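# Open the narrow cabinet's top drawer, close all others

## Task

Pull the uppermost drawer of the slim cabinet with three drawers fully open and keep it open. By the end, every other drawer in the room must be completely closed, no cabinet may be moved noticeably from its spot, and the robot must still be upright and not leaning, or the task fails.

## Robot and tools

ROBOT. A Dexmate Vega simulator model. It has a wheeled base on three wheels, a torso that folds in a Z shape through torso_hip_rad, torso_knee_rad and torso_waist_rad, two seven-joint arms that each end in a two-finger gripper, and a head that pans and tilts. Seen from above it measures 0.70 m front to back and 0.63 m across (0.91 m with arms folded). Its front edge lies 0.35 m ahead of the base origin. Cameras: head_camera (896x560 pixels), left_wrist_camera and right_wrist_camera (672x420 each). A wrist camera sits on the back of its hand.

FRAMES. All positions are in metres. Base frame: origin on the floor at the base's turning point, x forward, y to the robot's left, z up. The odometry frame equals the base frame as it was when the scene began. left_hand and right_hand report a point between the fingers, 0.033 m back from the closed tips; in the hand's own axes the fingers extend along z, close along y, and the back (camera side) faces -x. Reported hand positions can be slightly off, more so at long reach.

MOVE. One call performs one action. Its keys are base, joints, speeds and min_time_s, or else target on its own; cameras chooses which images come back (omitted, null or ["all"] gives all; [] gives none). A call with no action only reports state and images.
- base: an object with exactly one key, a relative offset from where the base is now. translate_m: metres, positive forward, -2 to 2. strafe_m: metres, positive to the left, -2 to 2 (heading may wander about 0.02 rad). rotate_rad: radians, positive counter-clockwise seen from above, -3.2 to 3.2. Front wheels first steer toward a new direction, up to about 1.1 s.
- joints: absolute angles in radians, keyed by joint name, one entry per joint you want moved. Torso: hip 0 to 1.57, knee 0 to 3.141, waist -1.57 to 1.57; chest forward lean equals knee minus hip minus waist. Arm joints per side: shoulder_pitch, shoulder_yaw, upper_arm_roll, elbow (-3.041 to 0.214, negative bends), forearm_roll, wrist_pitch, wrist_yaw, gripper (0 closed to 0.785 open). Sign conventions mirror between sides: left shoulder pitch positive lowers the arm but right needs negative; right wrist pitch negative tips the hand down. Head: head_pan_rad, head_tilt_rad, head_camera_tilt_rad. Useful torso presets (hip, knee, waist): stand 0.469, 1.617, 1.048 (the start); stand_high 0.78, 1.57, 0.44; lean_20 0.52, 1.05, 0.18; lean_45 0.52, 1.05, -0.26; low_lean_45 0, 0, -0.79 (fold arms first). Folded arm, joints in key order: left 1, 0.5, -0.6, -2.5, 0, -0.9, 0; right -1, -0.5, 0.6, -2.5, 0, 0.9, 0.
- target: an absolute pose for one hand in the base frame. side "left" or "right"; x, y, z in metres (-3 to 3); pitch_deg -30 to 95 (90 points fingers down, 0 level); heading_deg (0 fingers forward, positive counter-clockwise); roll_deg optional, default 0 (jaw level); heading and roll -360 to 360; line_only true forbids anything but a straight path. Non-straight moves swing the whole arm and can be wide. The robot must be still; the plan checks only self-collision, not the room.
- speeds: caps for this action only; translate_m and strafe_m 0.04 to 0.3 m/s, rotate_rad 0.1 to 0.6 rad/s.
- min_time_s: 0.1 to 8 s, the shortest duration for each arm and head motion.

RESULTS. base_status, joint_status, left_hand_status and right_hand_status describe how the last accepted action ended: done; off_target (stopped away from goal, may keep pushing); contact_stop or time_out (the whole torso or arm group halts and forgets its goal); not_followed (a safety check held the arm back; "joint command not followed" or "pose unreachable" with a cause); refused (nothing moved); reached (within 10 mm and 2 degrees) or short with the remaining error; unfinished. Also reported: joint_positions, joint torques, motor temperatures, base_odometry (wheel-count based, so slip looks like travel), turned_by_wheels and turned_by_imu (rad since the last report), base_tilt in degrees, and on_its_own. After a straight or sideways drive, an IMU turn above 0.03 rad suggests the base struck something; a time_out means it was held back. A refused call cancels the later calls in the same reply.

OTHER TOOLS. wait: seconds 0 to 10, then the same report as an empty move. zoom_image: camera name and region [x0, y0, x1, y1] in pixels of that camera's newest image, at most 504 by 504. finished_scene: scene, the current scene's integer; irreversible, and the goal must hold with the robot idle.

AVOID. Nothing prevents the robot from tipping, and a fall is permanent; watch base_tilt when leaning or reaching. The base keeps driving into furniture instead of stopping, which can shove a cabinet. Do not slam drawers or push hard. Keep the arms from hitting or squeezing each other. Arm joints can hit the body when commanded by joints. Contact torque at a joint's load limit triggers a torque fault (arm frozen 10 s); motors reaching 80 °C cause an over-temperature stop, so back an arm away after any stop and do not hold strained poses. Open fingers form a V: gap about 0.24 x angle - 0.002 m at the hand point.

Each tool is called after ">>>" by a JSON object that holds its "op" and its "data".

## Session

>>> {"op": "move", "data": {}}

Scene clock: 0.00 s.
Joint torques (N m): no reading
Motor temperatures (°C): left_arm=[31 31 31 26 40 35 41] | right_arm=[30 27 33 31 36 36 33]
base_odometry: x=+0.000 y=+0.000 heading=+0.000
turned_by_wheels: +0.000
turned_by_imu: +0.000
base_tilt: forward=+0.0 right=+0.8
base_status: not commanded
joint_positions: torso_hip_rad=+0.469 torso_knee_rad=+1.617 torso_waist_rad=+1.048 left_shoulder_pitch_rad=+2.217 left_shoulder_yaw_rad=-0.014 left_upper_arm_roll_rad=-0.004 left_elbow_rad=-1.080 left_forearm_roll_rad=+0.010 left_wrist_pitch_rad=-0.495 left_wrist_yaw_rad=-0.006 left_gripper_rad=+0.005 right_shoulder_pitch_rad=-2.194 right_shoulder_yaw_rad=-0.002 right_upper_arm_roll_rad=+0.006 right_elbow_rad=-1.112 right_forearm_roll_rad=+0.018 right_wrist_pitch_rad=+0.493 right_wrist_yaw_rad=-0.008 right_gripper_rad=+0.005 head_pan_rad=+0.000 head_tilt_rad=+0.000 head_camera_tilt_rad=+0.000
joint_status: not commanded
chest: x=-0.0111 y=+0.0000 z=+1.4155 quat_wxyz=(+0.999, +0.000, +0.050, +0.000) (m; base frame)
left_hand: x=+0.1723 y=+0.2218 z=+0.5939 quat_wxyz=(+0.402, -0.001, +0.916, -0.004) pitch_deg=+42.6 heading_deg=-0.5 roll_deg=-0.7 back=up (m; base frame)
right_hand: x=+0.2084 y=-0.2404 z=+0.6102 quat_wxyz=(+0.427, +0.011, +0.904, -0.007) pitch_deg=+39.4 heading_deg=-1.6 roll_deg=-0.3 back=up (m; base frame)
pictures: head_camera, left_wrist_camera, right_wrist_camera

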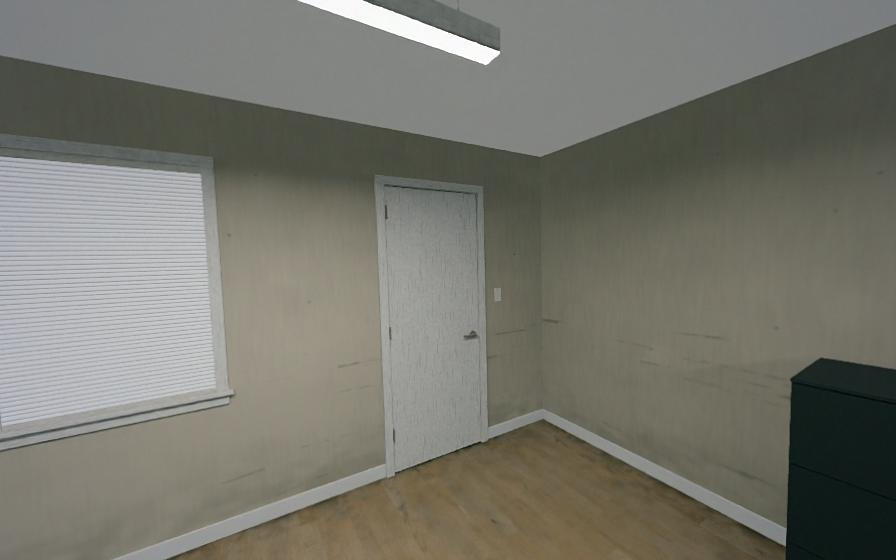

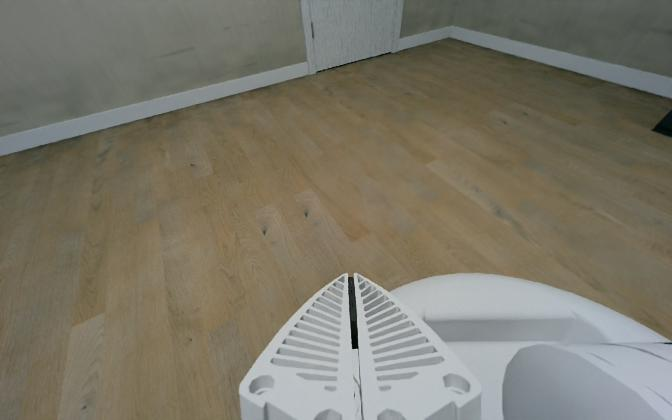

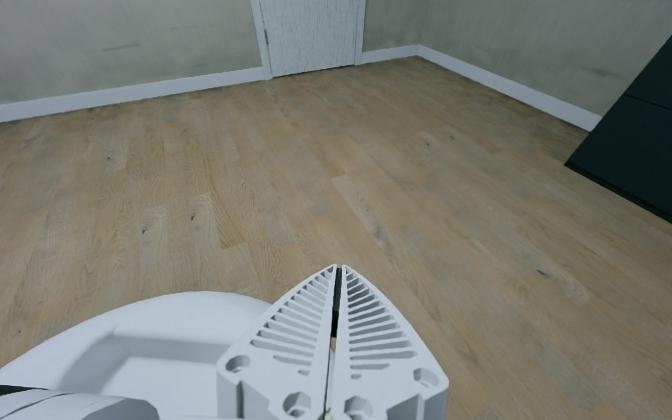

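>>> {"op": "move", "data": {"joints": {"head_pan_rad": -1.2, "head_camera_tilt_rad": 0.3}, "cameras": ["head_camera"]}}

>>> {"op": "move", "data": {"joints": {"head_pan_rad": -2.6, "head_camera_tilt_rad": 0.3}, "cameras": ["head_camera"]}}

>>> {"op": "move", "data": {"joints": {"head_pan_rad": 1.2, "head_camera_tilt_rad": 0.3}, "cameras": ["head_camera"]}}

>>> {"op": "move", "data": {"joints": {"head_pan_rad": 2.6, "head_camera_tilt_rad": 0.3}, "cameras": ["head_camera"]}}

Scene clock: 1.77 s.
Joint torques (N m): left_arm=[7.05 -0.56 -1.14 -1.42 0.09 -1.88 0.05] | right_arm=[-3.85 -1.67 0.6 -2.75 0.06 2.17 -0.07]
move: done
base_odometry: x=+0.000 y=+0.000 heading=+0.000
turned_by_wheels: +0.000
turned_by_imu: +0.000
base_tilt: forward=+0.1 right=+0.7
base_status: not commanded
joint_positions: torso_hip_rad=+0.469 torso_knee_rad=+1.617 torso_waist_rad=+1.048 left_shoulder_pitch_rad=+2.217 left_shoulder_yaw_rad=-0.014 left_upper_arm_roll_rad=-0.004 left_elbow_rad=-1.080 left_forearm_roll_rad=+0.010 left_wrist_pitch_rad=-0.495 left_wrist_yaw_rad=-0.006 left_gripper_rad=+0.005 right_shoulder_pitch_rad=-2.194 right_shoulder_yaw_rad=-0.002 right_upper_arm_roll_rad=+0.006 right_elbow_rad=-1.112 right_forearm_roll_rad=+0.018 right_wrist_pitch_rad=+0.493 right_wrist_yaw_rad=-0.008 right_gripper_rad=+0.005 head_pan_rad=-1.200 head_tilt_rad=+0.000 head_camera_tilt_rad=+0.300
joint_status: all done
chest: x=-0.0111 y=+0.0000 z=+1.4155 quat_wxyz=(+0.999, +0.000, +0.050, +0.000) (m; base frame)
left_hand: x=+0.1724 y=+0.2218 z=+0.5939 quat_wxyz=(+0.402, -0.001, +0.916, -0.004) pitch_deg=+42.6 heading_deg=-0.5 roll_deg=-0.7 back=up (m; base frame)
right_hand: x=+0.2084 y=-0.2404 z=+0.6102 quat_wxyz=(+0.427, +0.011, +0.904, -0.007) pitch_deg=+39.4 heading_deg=-1.6 roll_deg=-0.3 back=up (m; base frame)
pictures: head_camera

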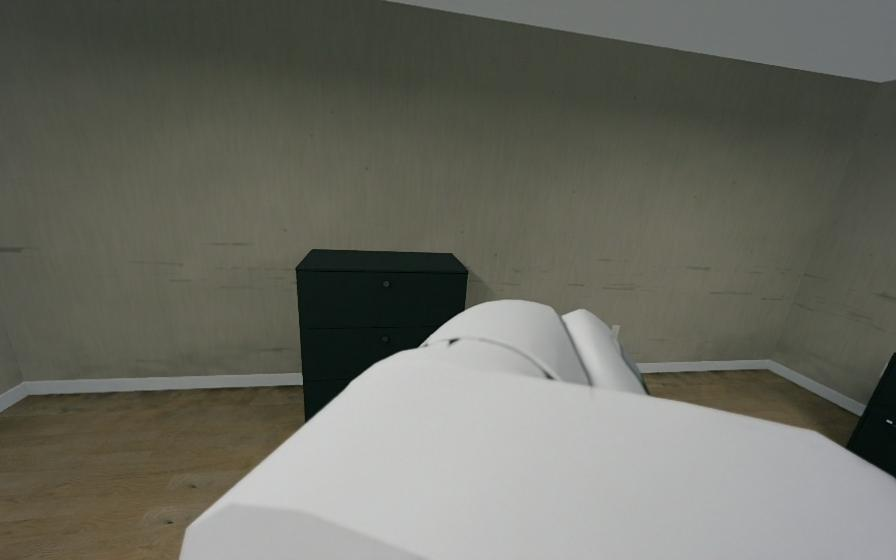

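Scene clock: 3.37 s.
Joint torques (N m): left_arm=[4.88 -0.54 -1.14 -3.05 -0.04 -1.8 0] | right_arm=[-2.91 -1.52 0.43 -3.63 -0.01 2.51 -0.02]
move: done
base_odometry: x=+0.000 y=+0.000 heading=+0.000
turned_by_wheels: +0.000
turned_by_imu: +0.000
base_tilt: forward=+0.0 right=+0.7
base_status: not commanded
joint_positions: torso_hip_rad=+0.469 torso_knee_rad=+1.617 torso_waist_rad=+1.048 left_shoulder_pitch_rad=+2.217 left_shoulder_yaw_rad=-0.014 left_upper_arm_roll_rad=-0.004 left_elbow_rad=-1.080 left_forearm_roll_rad=+0.010 left_wrist_pitch_rad=-0.495 left_wrist_yaw_rad=-0.006 left_gripper_rad=+0.005 right_shoulder_pitch_rad=-2.194 right_shoulder_yaw_rad=-0.002 right_upper_arm_roll_rad=+0.006 right_elbow_rad=-1.112 right_forearm_roll_rad=+0.018 right_wrist_pitch_rad=+0.493 right_wrist_yaw_rad=-0.008 right_gripper_rad=+0.005 head_pan_rad=-2.600 head_tilt_rad=+0.000 head_camera_tilt_rad=+0.300
joint_status: all done
chest: x=-0.0111 y=+0.0000 z=+1.4155 quat_wxyz=(+0.999, +0.000, +0.050, +0.000) (m; base frame)
left_hand: x=+0.1724 y=+0.2218 z=+0.5939 quat_wxyz=(+0.402, -0.001, +0.916, -0.004) pitch_deg=+42.6 heading_deg=-0.5 roll_deg=-0.7 back=up (m; base frame)
right_hand: x=+0.2084 y=-0.2404 z=+0.6102 quat_wxyz=(+0.427, +0.011, +0.904, -0.007) pitch_deg=+39.4 heading_deg=-1.6 roll_deg=-0.3 back=up (m; base frame)
pictures: head_camera

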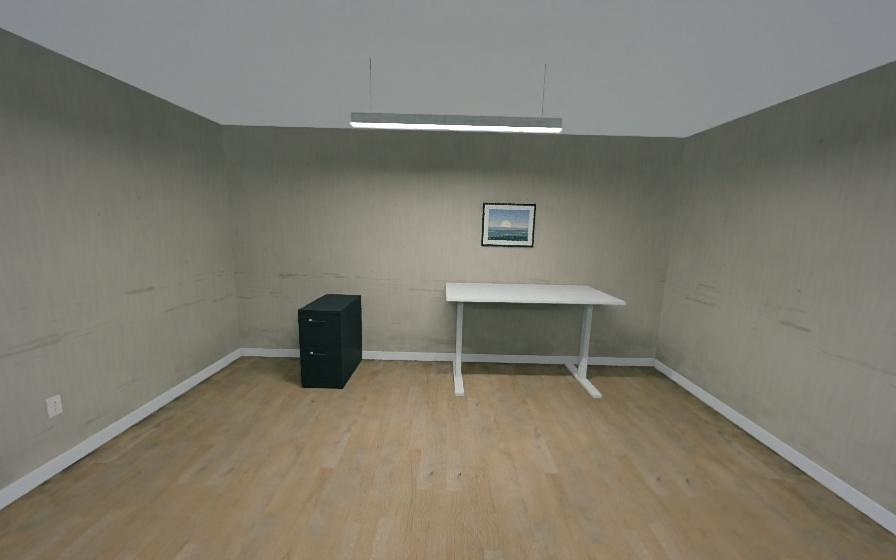

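Scene clock: 6.57 s.
Joint torques (N m): left_arm=[5.76 -0.22 -1.01 -1.86 -0.07 -2.16 0.03] | right_arm=[-4.34 -1.3 0.85 -2.42 0.08 2.35 -0.04]
move: done
base_odometry: x=+0.000 y=+0.000 heading=+0.000
turned_by_wheels: +0.000
turned_by_imu: +0.000
base_tilt: forward=+0.0 right=+0.8
base_status: not commanded
joint_positions: torso_hip_rad=+0.469 torso_knee_rad=+1.617 torso_waist_rad=+1.048 left_shoulder_pitch_rad=+2.217 left_shoulder_yaw_rad=-0.014 left_upper_arm_roll_rad=-0.004 left_elbow_rad=-1.080 left_forearm_roll_rad=+0.010 left_wrist_pitch_rad=-0.495 left_wrist_yaw_rad=-0.006 left_gripper_rad=+0.005 right_shoulder_pitch_rad=-2.194 right_shoulder_yaw_rad=-0.002 right_upper_arm_roll_rad=+0.006 right_elbow_rad=-1.112 right_forearm_roll_rad=+0.018 right_wrist_pitch_rad=+0.493 right_wrist_yaw_rad=-0.008 right_gripper_rad=+0.005 head_pan_rad=+1.200 head_tilt_rad=+0.000 head_camera_tilt_rad=+0.300
joint_status: all done
chest: x=-0.0111 y=+0.0000 z=+1.4155 quat_wxyz=(+0.999, +0.000, +0.050, +0.000) (m; base frame)
left_hand: x=+0.1724 y=+0.2218 z=+0.5939 quat_wxyz=(+0.402, -0.001, +0.916, -0.004) pitch_deg=+42.6 heading_deg=-0.5 roll_deg=-0.7 back=up (m; base frame)
right_hand: x=+0.2084 y=-0.2404 z=+0.6102 quat_wxyz=(+0.427, +0.011, +0.904, -0.007) pitch_deg=+39.4 heading_deg=-1.6 roll_deg=-0.3 back=up (m; base frame)
pictures: head_camera

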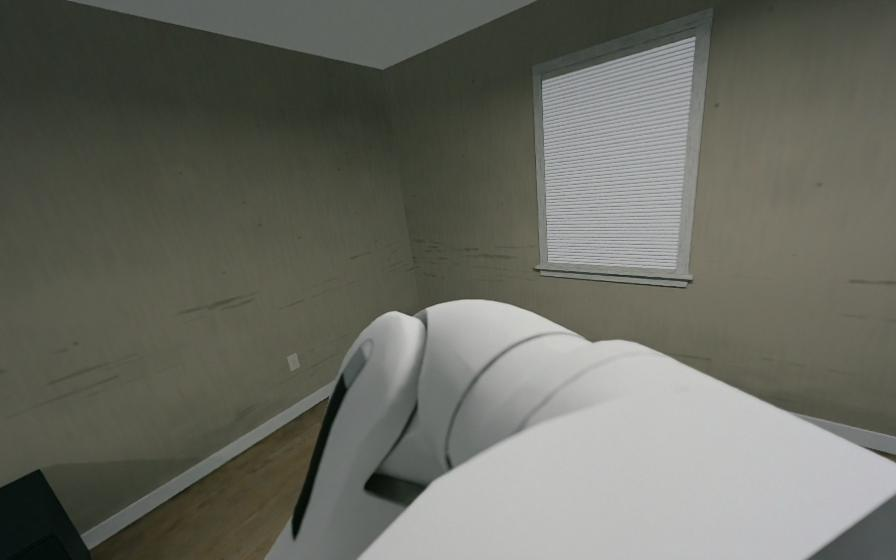

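Scene clock: 8.17 s.
Joint torques (N m): left_arm=[6.7 -0.25 -0.69 -2.72 0.12 -2.29 -0.32] | right_arm=[-4.82 -0.49 0.51 -2.98 0.09 2.42 -0.09]
move: done
base_odometry: x=+0.000 y=+0.000 heading=+0.000
turned_by_wheels: +0.000
turned_by_imu: +0.000
base_tilt: forward=+0.1 right=+0.8
base_status: not commanded
joint_positions: torso_hip_rad=+0.469 torso_knee_rad=+1.617 torso_waist_rad=+1.048 left_shoulder_pitch_rad=+2.217 left_shoulder_yaw_rad=-0.014 left_upper_arm_roll_rad=-0.004 left_elbow_rad=-1.080 left_forearm_roll_rad=+0.010 left_wrist_pitch_rad=-0.495 left_wrist_yaw_rad=-0.006 left_gripper_rad=+0.005 right_shoulder_pitch_rad=-2.194 right_shoulder_yaw_rad=-0.002 right_upper_arm_roll_rad=+0.006 right_elbow_rad=-1.112 right_forearm_roll_rad=+0.018 right_wrist_pitch_rad=+0.493 right_wrist_yaw_rad=-0.008 right_gripper_rad=+0.005 head_pan_rad=+2.600 head_tilt_rad=+0.000 head_camera_tilt_rad=+0.300
joint_status: all done
chest: x=-0.0111 y=+0.0000 z=+1.4155 quat_wxyz=(+0.999, +0.000, +0.050, +0.000) (m; base frame)
left_hand: x=+0.1724 y=+0.2218 z=+0.5939 quat_wxyz=(+0.402, -0.001, +0.916, -0.004) pitch_deg=+42.6 heading_deg=-0.5 roll_deg=-0.7 back=up (m; base frame)
right_hand: x=+0.2084 y=-0.2404 z=+0.6102 quat_wxyz=(+0.427, +0.011, +0.904, -0.007) pitch_deg=+39.4 heading_deg=-1.6 roll_deg=-0.3 back=up (m; base frame)
pictures: head_camera

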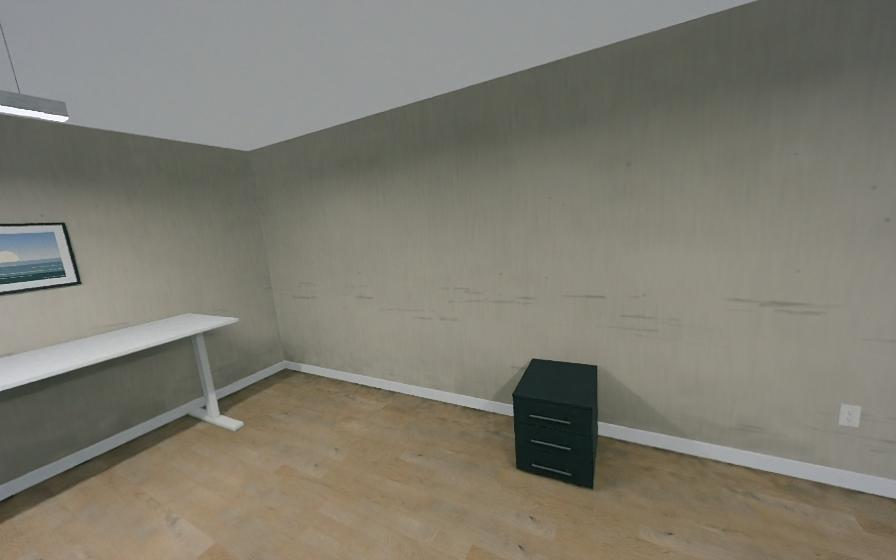

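>>> {"op": "zoom_image", "data": {"camera": "head_camera", "region": [460, 330, 660, 500]}}

Scaled by 2.520 from the camera's 896x560 image, which has a finer 960x600 frame.

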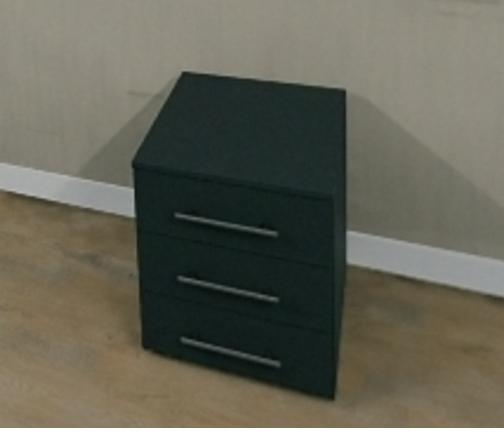

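>>> {"op": "move", "data": {"base": {"rotate_rad": 2.2}, "joints": {"head_pan_rad": 0, "head_camera_tilt_rad": 0.4}}}

Scene clock: 14.50 s.
Joint torques (N m): left_arm=[6.51 0.47 -1.05 -2.53 0.32 -1.86 -0.21] | right_arm=[-3.77 -0.92 0.4 -2.08 0 2.45 -0.15]
move: done
base_odometry: x=+0.003 y=-0.001 heading=+2.207
turned_by_wheels: +2.207
turned_by_imu: +2.195
base_tilt: forward=+0.0 right=+0.8
base_status: done
joint_positions: torso_hip_rad=+0.469 torso_knee_rad=+1.617 torso_waist_rad=+1.048 left_shoulder_pitch_rad=+2.217 left_shoulder_yaw_rad=-0.014 left_upper_arm_roll_rad=-0.004 left_elbow_rad=-1.080 left_forearm_roll_rad=+0.010 left_wrist_pitch_rad=-0.495 left_wrist_yaw_rad=-0.006 left_gripper_rad=+0.005 right_shoulder_pitch_rad=-2.194 right_shoulder_yaw_rad=-0.002 right_upper_arm_roll_rad=+0.006 right_elbow_rad=-1.112 right_forearm_roll_rad=+0.018 right_wrist_pitch_rad=+0.493 right_wrist_yaw_rad=-0.008 right_gripper_rad=+0.005 head_pan_rad=+0.000 head_tilt_rad=+0.000 head_camera_tilt_rad=+0.400
joint_status: all done
chest: x=-0.0111 y=+0.0000 z=+1.4155 quat_wxyz=(+0.999, +0.000, +0.050, +0.000) (m; base frame)
left_hand: x=+0.1724 y=+0.2218 z=+0.5939 quat_wxyz=(+0.402, -0.001, +0.916, -0.004) pitch_deg=+42.6 heading_deg=-0.5 roll_deg=-0.7 back=up (m; base frame)
right_hand: x=+0.2084 y=-0.2404 z=+0.6102 quat_wxyz=(+0.427, +0.011, +0.904, -0.007) pitch_deg=+39.4 heading_deg=-1.6 roll_deg=-0.3 back=up (m; base frame)
pictures: head_camera, left_wrist_camera, right_wrist_camera

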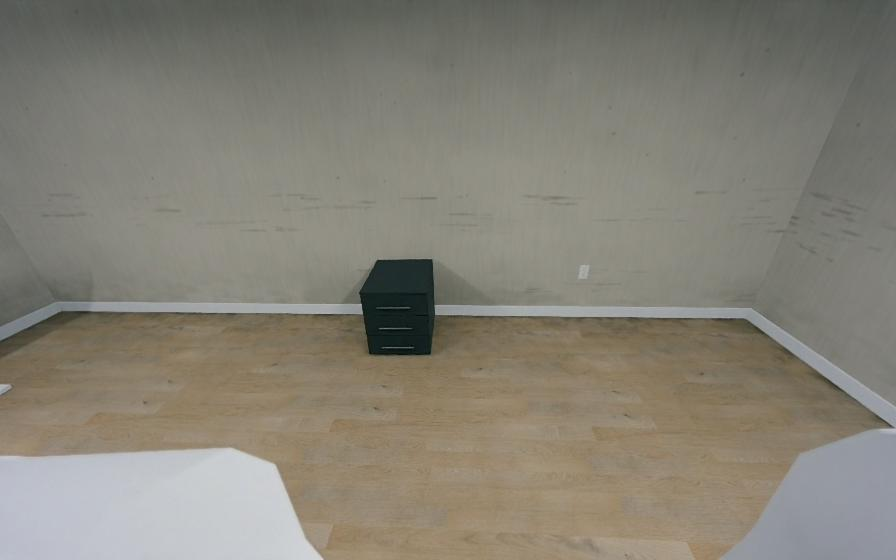

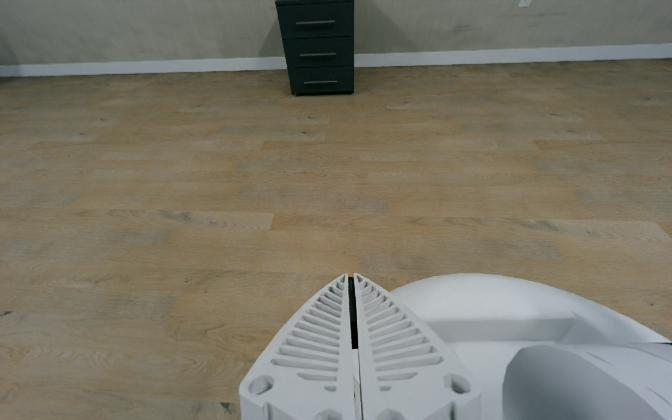

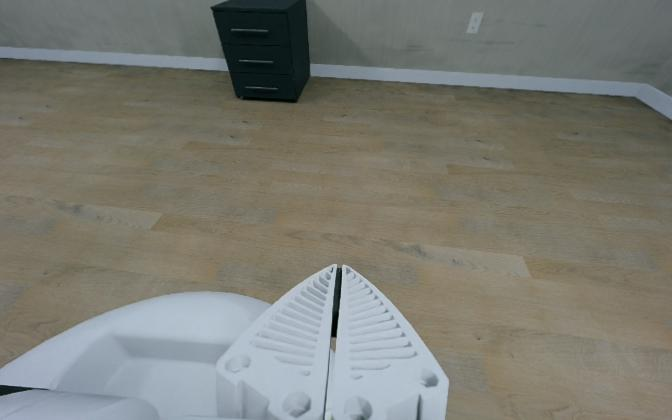

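>>> {"op": "move", "data": {"base": {"translate_m": 0.7}, "joints": {"torso_hip_rad": 0.52, "torso_knee_rad": 1.05, "torso_waist_rad": 0.18, "head_camera_tilt_rad": 0.4}}}

Scene clock: 20.17 s.
Joint torques (N m): left_arm=[10.9 0.65 0.08 -1.36 0.04 -1.71 -0.17] | right_arm=[-8.81 -1.05 0.33 -1.59 0.06 2.7 0.07]
move: done
base_odometry: x=-0.414 y=+0.562 heading=+2.208
turned_by_wheels: +0.001
turned_by_imu: +0.001
base_tilt: forward=+0.0 right=+0.8
base_status: done
joint_positions: torso_hip_rad=+0.520 torso_knee_rad=+1.050 torso_waist_rad=+0.180 left_shoulder_pitch_rad=+2.217 left_shoulder_yaw_rad=-0.014 left_upper_arm_roll_rad=-0.004 left_elbow_rad=-1.080 left_forearm_roll_rad=+0.010 left_wrist_pitch_rad=-0.495 left_wrist_yaw_rad=-0.006 left_gripper_rad=+0.005 right_shoulder_pitch_rad=-2.194 right_shoulder_yaw_rad=-0.002 right_upper_arm_roll_rad=+0.006 right_elbow_rad=-1.112 right_forearm_roll_rad=+0.018 right_wrist_pitch_rad=+0.493 right_wrist_yaw_rad=-0.008 right_gripper_rad=+0.005 head_pan_rad=+0.000 head_tilt_rad=+0.000 head_camera_tilt_rad=+0.400
joint_status: all done
chest: x=-0.1368 y=+0.0000 z=+1.2996 quat_wxyz=(+0.985, +0.000, +0.174, +0.000) (m; base frame)
left_hand: x=-0.1622 y=+0.2218 z=+0.4582 quat_wxyz=(+0.285, -0.002, +0.959, -0.004) pitch_deg=+56.9 heading_deg=-0.7 roll_deg=-0.9 back=up (m; base frame)
right_hand: x=-0.1233 y=-0.2404 z=+0.4650 quat_wxyz=(+0.311, +0.010, +0.950, -0.008) pitch_deg=+53.7 heading_deg=-2.1 roll_deg=-0.9 back=up (m; base frame)
pictures: head_camera, left_wrist_camera, right_wrist_camera

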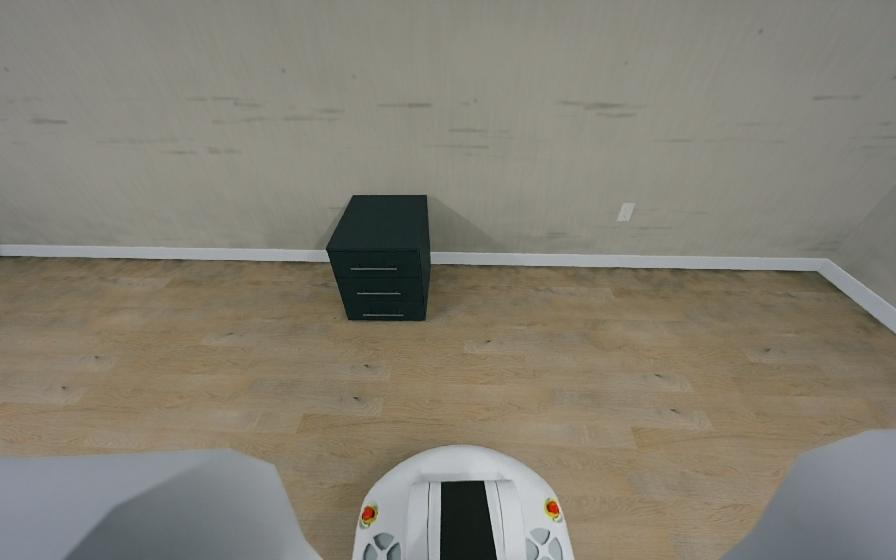

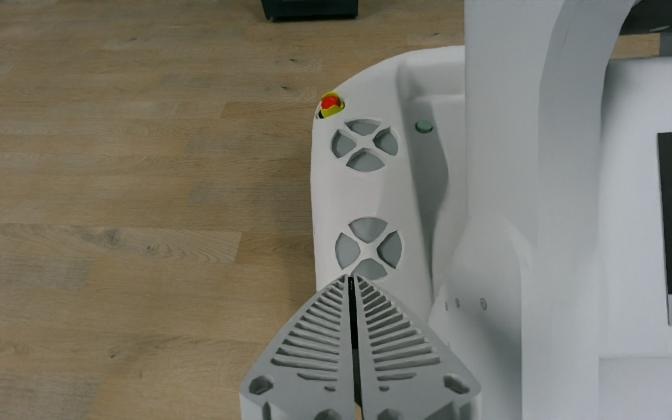

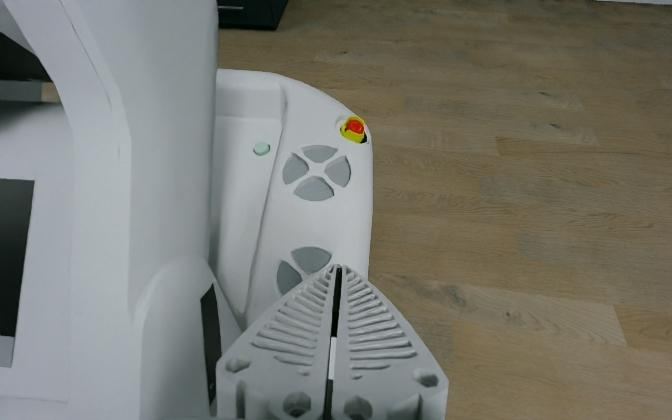

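>>> {"op": "move", "data": {"joints": {"torso_hip_rad": 0.52, "torso_knee_rad": 1.05, "torso_waist_rad": -0.26, "head_camera_tilt_rad": 0.0, "left_shoulder_pitch_rad": 1.0, "left_elbow_rad": -1.6, "left_wrist_pitch_rad": 0.0, "right_shoulder_pitch_rad": -1.0, "right_elbow_rad": -1.6, "right_wrist_pitch_rad": 0.0}, "base": {"strafe_m": 0.15}}}

Scene clock: 26.97 s.
Joint torques (N m): left_arm=[-17.93 1.09 -1.07 -7.5 0.32 -2.85 -0.01] | right_arm=[23.31 -0.25 1 -8.57 0.06 3.5 -0.17]
move: done
base_odometry: x=-0.534 y=+0.472 heading=+2.210
turned_by_wheels: +0.003
turned_by_imu: +0.004
base_tilt: forward=+0.0 right=+0.7
base_status: done
joint_positions: torso_hip_rad=+0.520 torso_knee_rad=+1.050 torso_waist_rad=-0.260 left_shoulder_pitch_rad=+1.004 left_shoulder_yaw_rad=-0.014 left_upper_arm_roll_rad=-0.004 left_elbow_rad=-1.598 left_forearm_roll_rad=+0.010 left_wrist_pitch_rad=-0.002 left_wrist_yaw_rad=-0.006 left_gripper_rad=+0.005 right_shoulder_pitch_rad=-1.004 right_shoulder_yaw_rad=-0.002 right_upper_arm_roll_rad=+0.006 right_elbow_rad=-1.598 right_forearm_roll_rad=+0.018 right_wrist_pitch_rad=+0.001 right_wrist_yaw_rad=-0.008 right_gripper_rad=+0.005 head_pan_rad=+0.000 head_tilt_rad=+0.000 head_camera_tilt_rad=+0.000
joint_status: all done
chest: x=+0.0407 y=+0.0000 z=+1.2164 quat_wxyz=(+0.923, +0.000, +0.385, +0.000) (m; base frame)
left_hand: x=+0.6914 y=+0.2260 z=+0.7215 quat_wxyz=(+0.635, -0.001, +0.772, -0.002) pitch_deg=+11.2 heading_deg=-0.1 roll_deg=-0.3 back=up (m; base frame)
right_hand: x=+0.6916 y=-0.2370 z=+0.7219 quat_wxyz=(+0.635, +0.011, +0.772, +0.000) pitch_deg=+11.1 heading_deg=-0.8 roll_deg=+0.8 back=up (m; base frame)
pictures: head_camera, left_wrist_camera, right_wrist_camera

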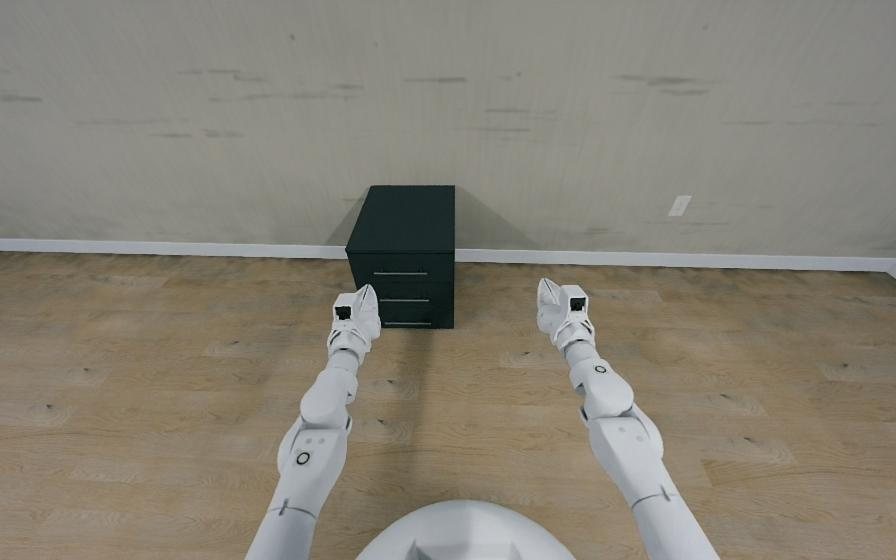

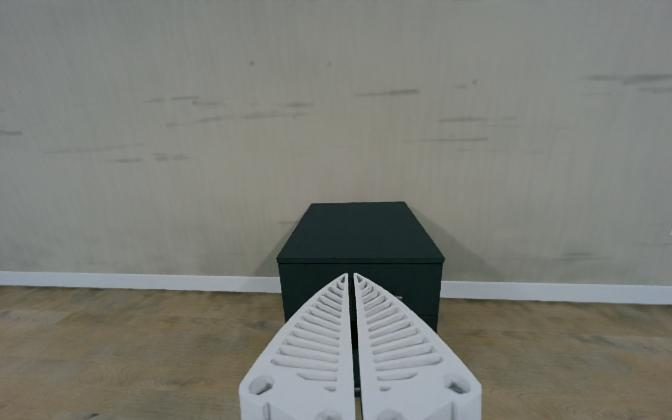

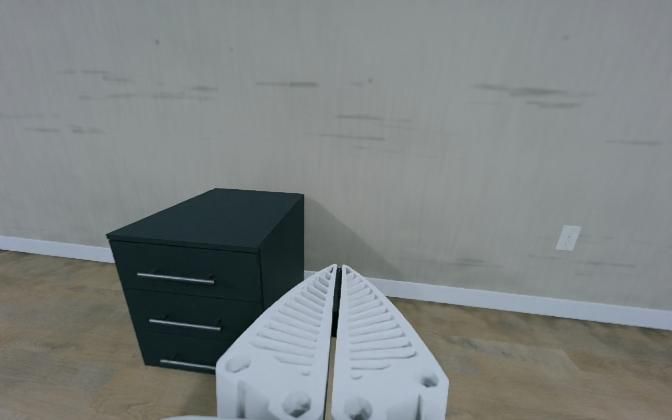

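>>> {"op": "zoom_image", "data": {"camera": "head_camera", "region": [320, 240, 600, 360]}}

>>> {"op": "zoom_image", "data": {"camera": "right_wrist_camera", "region": [90, 170, 330, 380]}}

Scaled by 1.800 from the camera's 896x560 image, which has a finer 960x600 frame.

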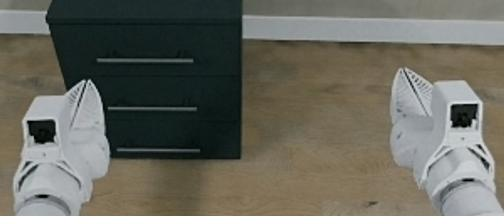

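Scaled by 2.100 from the camera's 672x420 image, which has a finer 960x600 frame.

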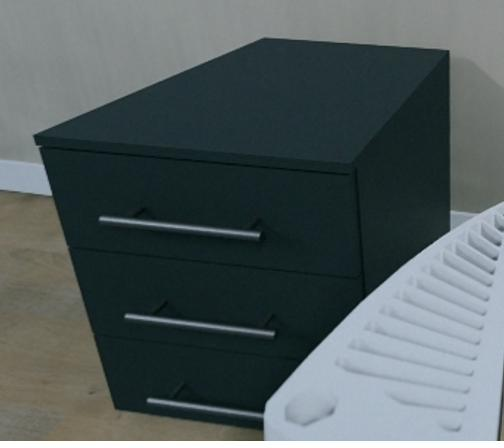

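>>> {"op": "move", "data": {"base": {"translate_m": 0.3}, "cameras": ["head_camera"]}}

>>> {"op": "move", "data": {"target": {"side": "left", "x": 0.5, "y": 0.23, "z": 0.6, "pitch_deg": 40, "heading_deg": 0, "roll_deg": 90}}}

Scene clock: 33.13 s.
Joint torques (N m): left_arm=[-16.82 0.02 -0.91 -8.58 0.09 -3.17 0.05] | right_arm=[21.42 -0.65 0.41 -9.41 0.11 2.65 0.12]
move: done
base_odometry: x=-0.712 y=+0.713 heading=+2.209
turned_by_wheels: -0.001
turned_by_imu: -0.004
base_tilt: forward=+0.0 right=+0.8
base_status: done
joint_positions: torso_hip_rad=+0.520 torso_knee_rad=+1.050 torso_waist_rad=-0.260 left_shoulder_pitch_rad=+1.000 left_shoulder_yaw_rad=-0.014 left_upper_arm_roll_rad=-0.004 left_elbow_rad=-1.600 left_forearm_roll_rad=+0.010 left_wrist_pitch_rad=+0.000 left_wrist_yaw_rad=-0.006 left_gripper_rad=+0.005 right_shoulder_pitch_rad=-1.000 right_shoulder_yaw_rad=-0.002 right_upper_arm_roll_rad=+0.006 right_elbow_rad=-1.600 right_forearm_roll_rad=+0.018 right_wrist_pitch_rad=+0.000 right_wrist_yaw_rad=-0.008 right_gripper_rad=+0.005 head_pan_rad=+0.000 head_tilt_rad=+0.000 head_camera_tilt_rad=+0.000
joint_status: not commanded
chest: x=+0.0408 y=+0.0000 z=+1.2164 quat_wxyz=(+0.923, +0.000, +0.385, +0.000) (m; base frame)
left_hand: x=+0.6936 y=+0.2260 z=+0.7245 quat_wxyz=(+0.637, -0.001, +0.771, -0.002) pitch_deg=+10.9 heading_deg=-0.1 roll_deg=-0.3 back=up (m; base frame)
right_hand: x=+0.6934 y=-0.2370 z=+0.7243 quat_wxyz=(+0.636, +0.011, +0.771, +0.000) pitch_deg=+11.0 heading_deg=-0.8 roll_deg=+0.8 back=up (m; base frame)
pictures: head_camera

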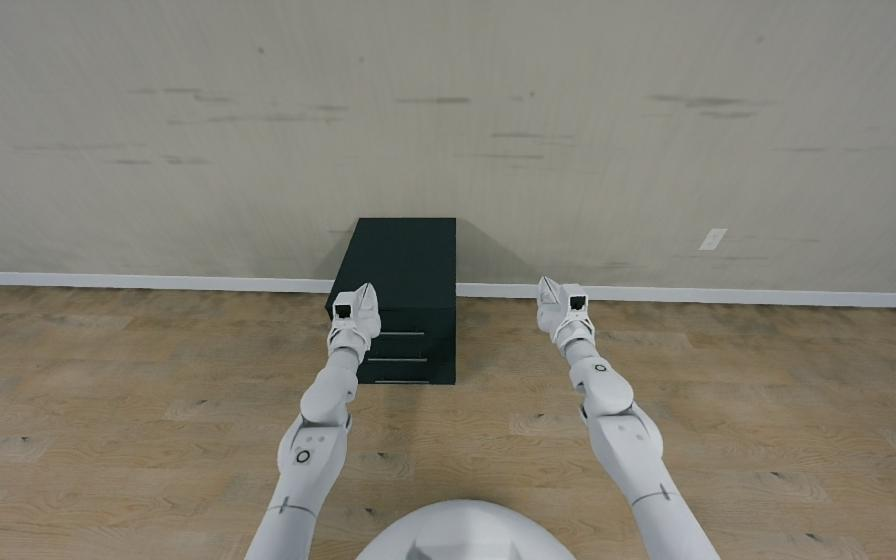

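Scene clock: 37.57 s.
Joint torques (N m): left_arm=[-2.5 5.23 -3.26 -5.29 2.08 -0.32 0.76] | right_arm=[21.94 -1.61 0.85 -9.18 0.02 2.95 -0.08]
move: done
base_odometry: x=-0.712 y=+0.713 heading=+2.209
turned_by_wheels: +0.000
turned_by_imu: +0.000
base_tilt: forward=+0.1 right=+0.8
base_status: not commanded
joint_positions: torso_hip_rad=+0.520 torso_knee_rad=+1.050 torso_waist_rad=-0.260 left_shoulder_pitch_rad=+1.071 left_shoulder_yaw_rad=+0.875 left_upper_arm_roll_rad=+0.726 left_elbow_rad=-2.109 left_forearm_roll_rad=+0.819 left_wrist_pitch_rad=+0.861 left_wrist_yaw_rad=-0.233 left_gripper_rad=+0.005 right_shoulder_pitch_rad=-1.000 right_shoulder_yaw_rad=-0.002 right_upper_arm_roll_rad=+0.006 right_elbow_rad=-1.600 right_forearm_roll_rad=+0.018 right_wrist_pitch_rad=+0.000 right_wrist_yaw_rad=-0.008 right_gripper_rad=+0.005 head_pan_rad=+0.000 head_tilt_rad=+0.000 head_camera_tilt_rad=+0.000
joint_status: not commanded
chest: x=+0.0408 y=+0.0000 z=+1.2164 quat_wxyz=(+0.923, +0.000, +0.385, +0.000) (m; base frame)
left_hand: x=+0.5010 y=+0.2291 z=+0.5999 quat_wxyz=(+0.300, +0.640, +0.642, +0.298) pitch_deg=+40.0 heading_deg=-0.1 roll_deg=+89.6 (m; base frame)
left_hand_status: reached (checked arc [the straight line was blocked; over the whole arc the hand travels 0.31 m to end 0.23 m from its start, up to 0.09 m off the straight line; left_shoulder_yaw_rad turns most, 0.89 rad; on the way or at its end the hand turns up to 94 deg from its attitude at the start], planned for 3.1 s): 1 mm and 0.3 deg off.
right_hand: x=+0.6934 y=-0.2370 z=+0.7243 quat_wxyz=(+0.636, +0.011, +0.771, +0.000) pitch_deg=+11.0 heading_deg=-0.8 roll_deg=+0.8 back=up (m; base frame)
pictures: head_camera, left_wrist_camera, right_wrist_camera

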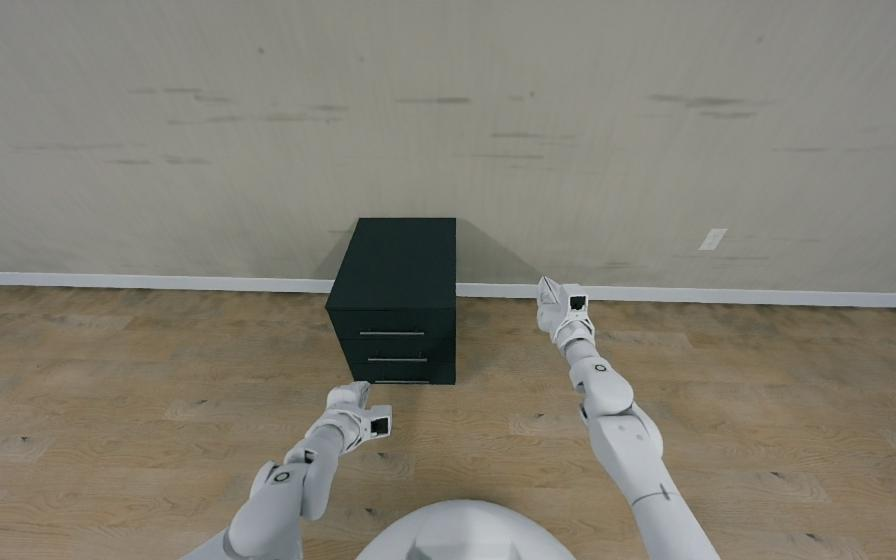

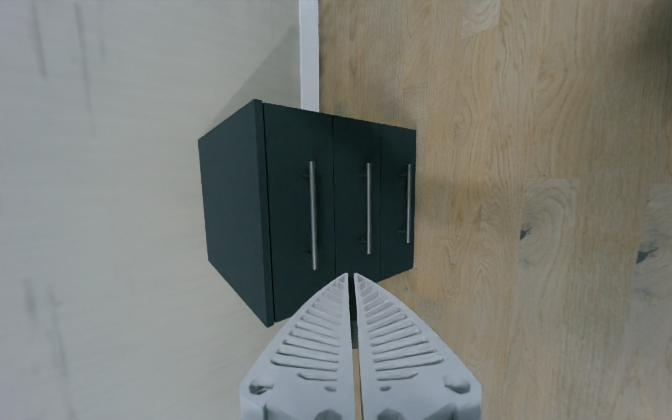

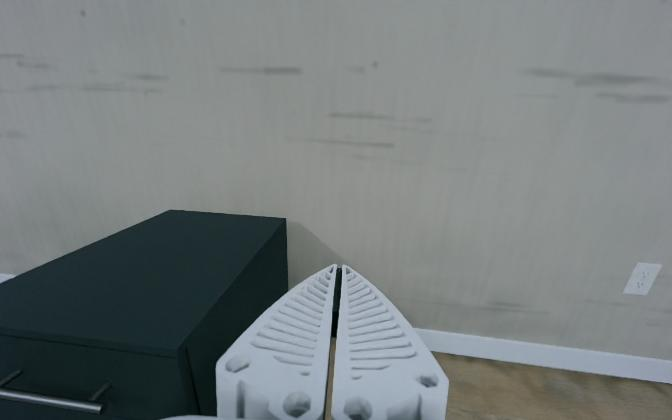

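>>> {"op": "zoom_image", "data": {"camera": "head_camera", "region": [300, 280, 480, 460]}}

>>> {"op": "zoom_image", "data": {"camera": "left_wrist_camera", "region": [180, 80, 480, 380]}}

Scaled by 2.800 from the camera's 896x560 image, which has a finer 960x600 frame.

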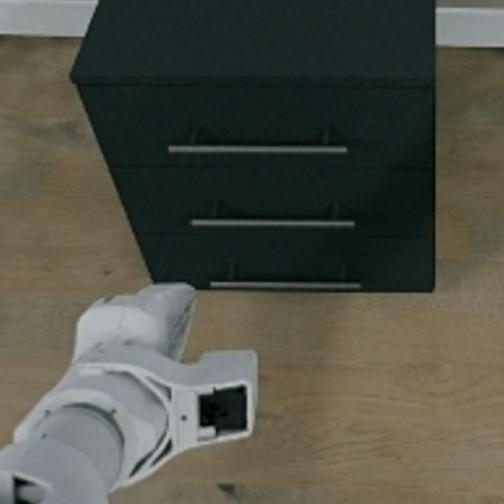

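Scaled by 1.680 from the camera's 672x420 image, which has a finer 960x600 frame.

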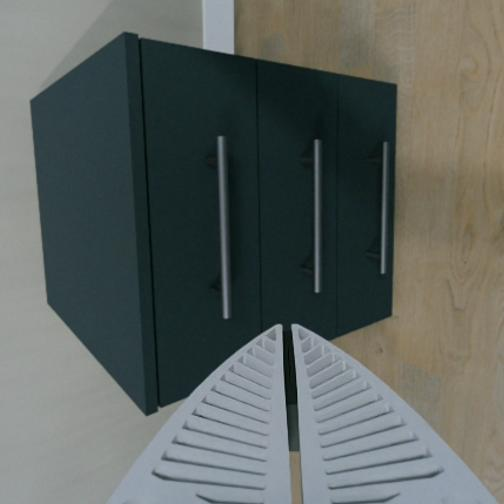

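>>> {"op": "move", "data": {"base": {"translate_m": 0.15}, "joints": {"left_gripper_rad": 0.25}, "cameras": ["head_camera"]}}

>>> {"op": "move", "data": {"target": {"side": "left", "x": 0.545, "y": 0.24, "z": 0.466, "pitch_deg": 30, "heading_deg": 0, "roll_deg": 90}}}

Scene clock: 43.60 s.
Joint torques (N m): left_arm=[-3.22 7.16 -4.89 -5.61 1.87 0.5 0.67] | right_arm=[21.32 -2.17 0.66 -9.74 0.02 3.06 -0.08]
move: done
base_odometry: x=-0.801 y=+0.834 heading=+2.208
turned_by_wheels: -0.001
turned_by_imu: -0.001
base_tilt: forward=+0.0 right=+0.8
base_status: done
joint_positions: torso_hip_rad=+0.520 torso_knee_rad=+1.050 torso_waist_rad=-0.260 left_shoulder_pitch_rad=+1.072 left_shoulder_yaw_rad=+0.879 left_upper_arm_roll_rad=+0.729 left_elbow_rad=-2.111 left_forearm_roll_rad=+0.822 left_wrist_pitch_rad=+0.864 left_wrist_yaw_rad=-0.234 left_gripper_rad=+0.250 right_shoulder_pitch_rad=-1.000 right_shoulder_yaw_rad=-0.002 right_upper_arm_roll_rad=+0.006 right_elbow_rad=-1.600 right_forearm_roll_rad=+0.018 right_wrist_pitch_rad=+0.000 right_wrist_yaw_rad=-0.008 right_gripper_rad=+0.005 head_pan_rad=+0.000 head_tilt_rad=+0.000 head_camera_tilt_rad=+0.000
joint_status: all done
chest: x=+0.0408 y=+0.0000 z=+1.2164 quat_wxyz=(+0.923, +0.000, +0.385, +0.000) (m; base frame)
left_hand: x=+0.5001 y=+0.2300 z=+0.6000 quat_wxyz=(+0.299, +0.641, +0.641, +0.299) pitch_deg=+40.0 heading_deg=+0.0 roll_deg=+90.0 (m; base frame)
right_hand: x=+0.6934 y=-0.2370 z=+0.7243 quat_wxyz=(+0.636, +0.011, +0.771, +0.000) pitch_deg=+11.0 heading_deg=-0.8 roll_deg=+0.8 back=up (m; base frame)
pictures: head_camera

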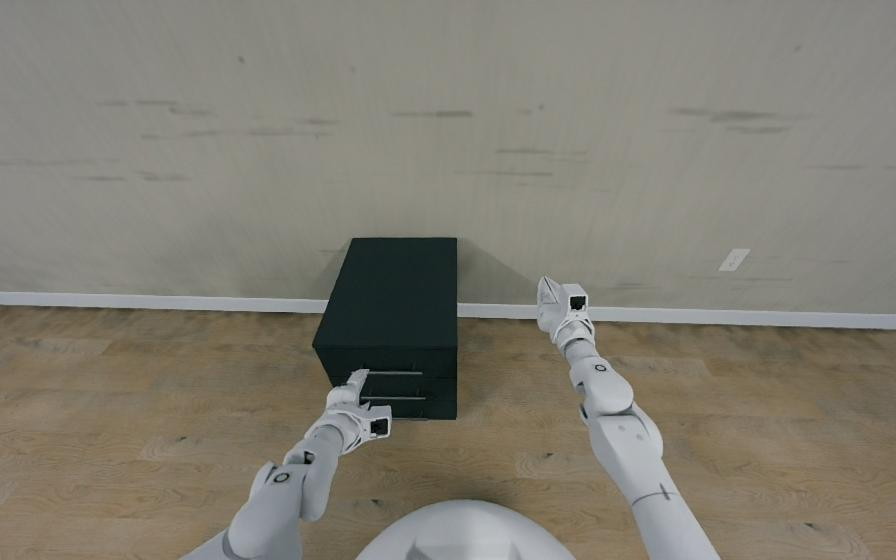

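Scene clock: 48.23 s.
Joint torques (N m): left_arm=[-15.25 -0.77 -2.17 -2.91 0.61 0.01 1.46] | right_arm=[19.89 -0.69 0.78 -8.57 0.24 2.69 0.06]
move: done
base_odometry: x=-0.801 y=+0.834 heading=+2.208
turned_by_wheels: +0.000
turned_by_imu: +0.000
base_tilt: forward=+0.1 right=+0.7
base_status: not commanded
joint_positions: torso_hip_rad=+0.520 torso_knee_rad=+1.050 torso_waist_rad=-0.260 left_shoulder_pitch_rad=+0.853 left_shoulder_yaw_rad=+0.487 left_upper_arm_roll_rad=+0.816 left_elbow_rad=-1.156 left_forearm_roll_rad=+0.721 left_wrist_pitch_rad=+0.412 left_wrist_yaw_rad=+0.366 left_gripper_rad=+0.250 right_shoulder_pitch_rad=-1.000 right_shoulder_yaw_rad=-0.002 right_upper_arm_roll_rad=+0.006 right_elbow_rad=-1.600 right_forearm_roll_rad=+0.018 right_wrist_pitch_rad=+0.000 right_wrist_yaw_rad=-0.008 right_gripper_rad=+0.005 head_pan_rad=+0.000 head_tilt_rad=+0.000 head_camera_tilt_rad=+0.000
joint_status: not commanded
chest: x=+0.0408 y=+0.0000 z=+1.2164 quat_wxyz=(+0.923, +0.000, +0.385, +0.000) (m; base frame)
left_hand: x=+0.5447 y=+0.2402 z=+0.4662 quat_wxyz=(+0.353, +0.613, +0.613, +0.353) pitch_deg=+30.1 heading_deg=+0.0 roll_deg=-90.0 (m; base frame)
left_hand_status: reached (straight line, planned for 3.3 s): 0 mm and 0.1 deg off.
right_hand: x=+0.6934 y=-0.2370 z=+0.7243 quat_wxyz=(+0.636, +0.011, +0.771, +0.000) pitch_deg=+11.0 heading_deg=-0.8 roll_deg=+0.8 back=up (m; base frame)
pictures: head_camera, left_wrist_camera, right_wrist_camera

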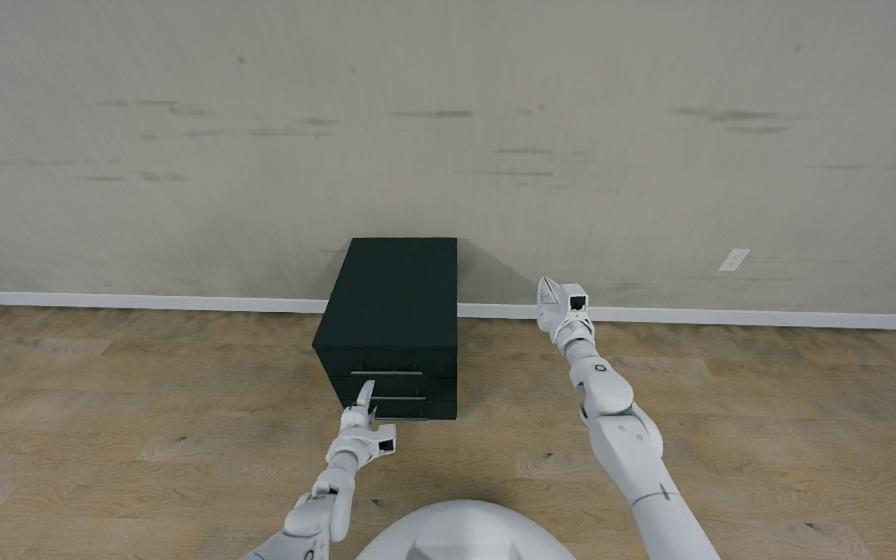

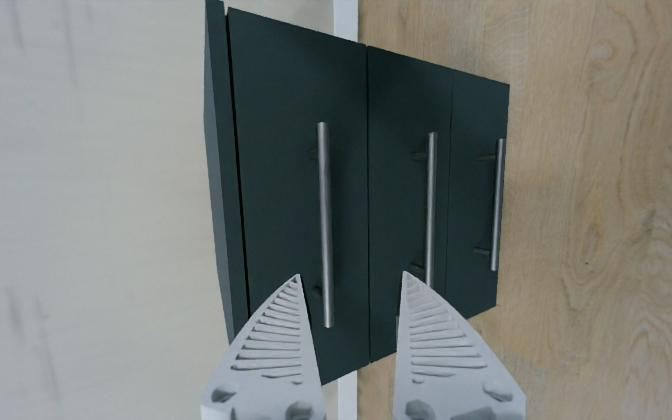

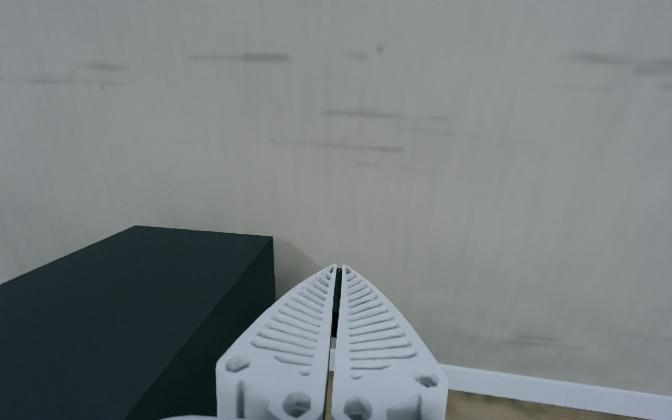

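>>> {"op": "zoom_image", "data": {"camera": "left_wrist_camera", "region": [200, 100, 500, 400]}}

Scaled by 1.680 from the camera's 672x420 image, which has a finer 960x600 frame.

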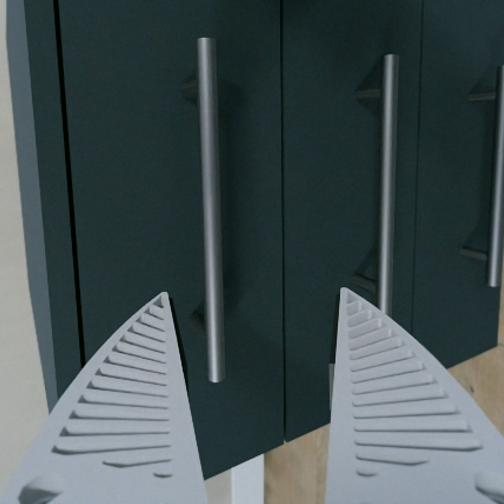

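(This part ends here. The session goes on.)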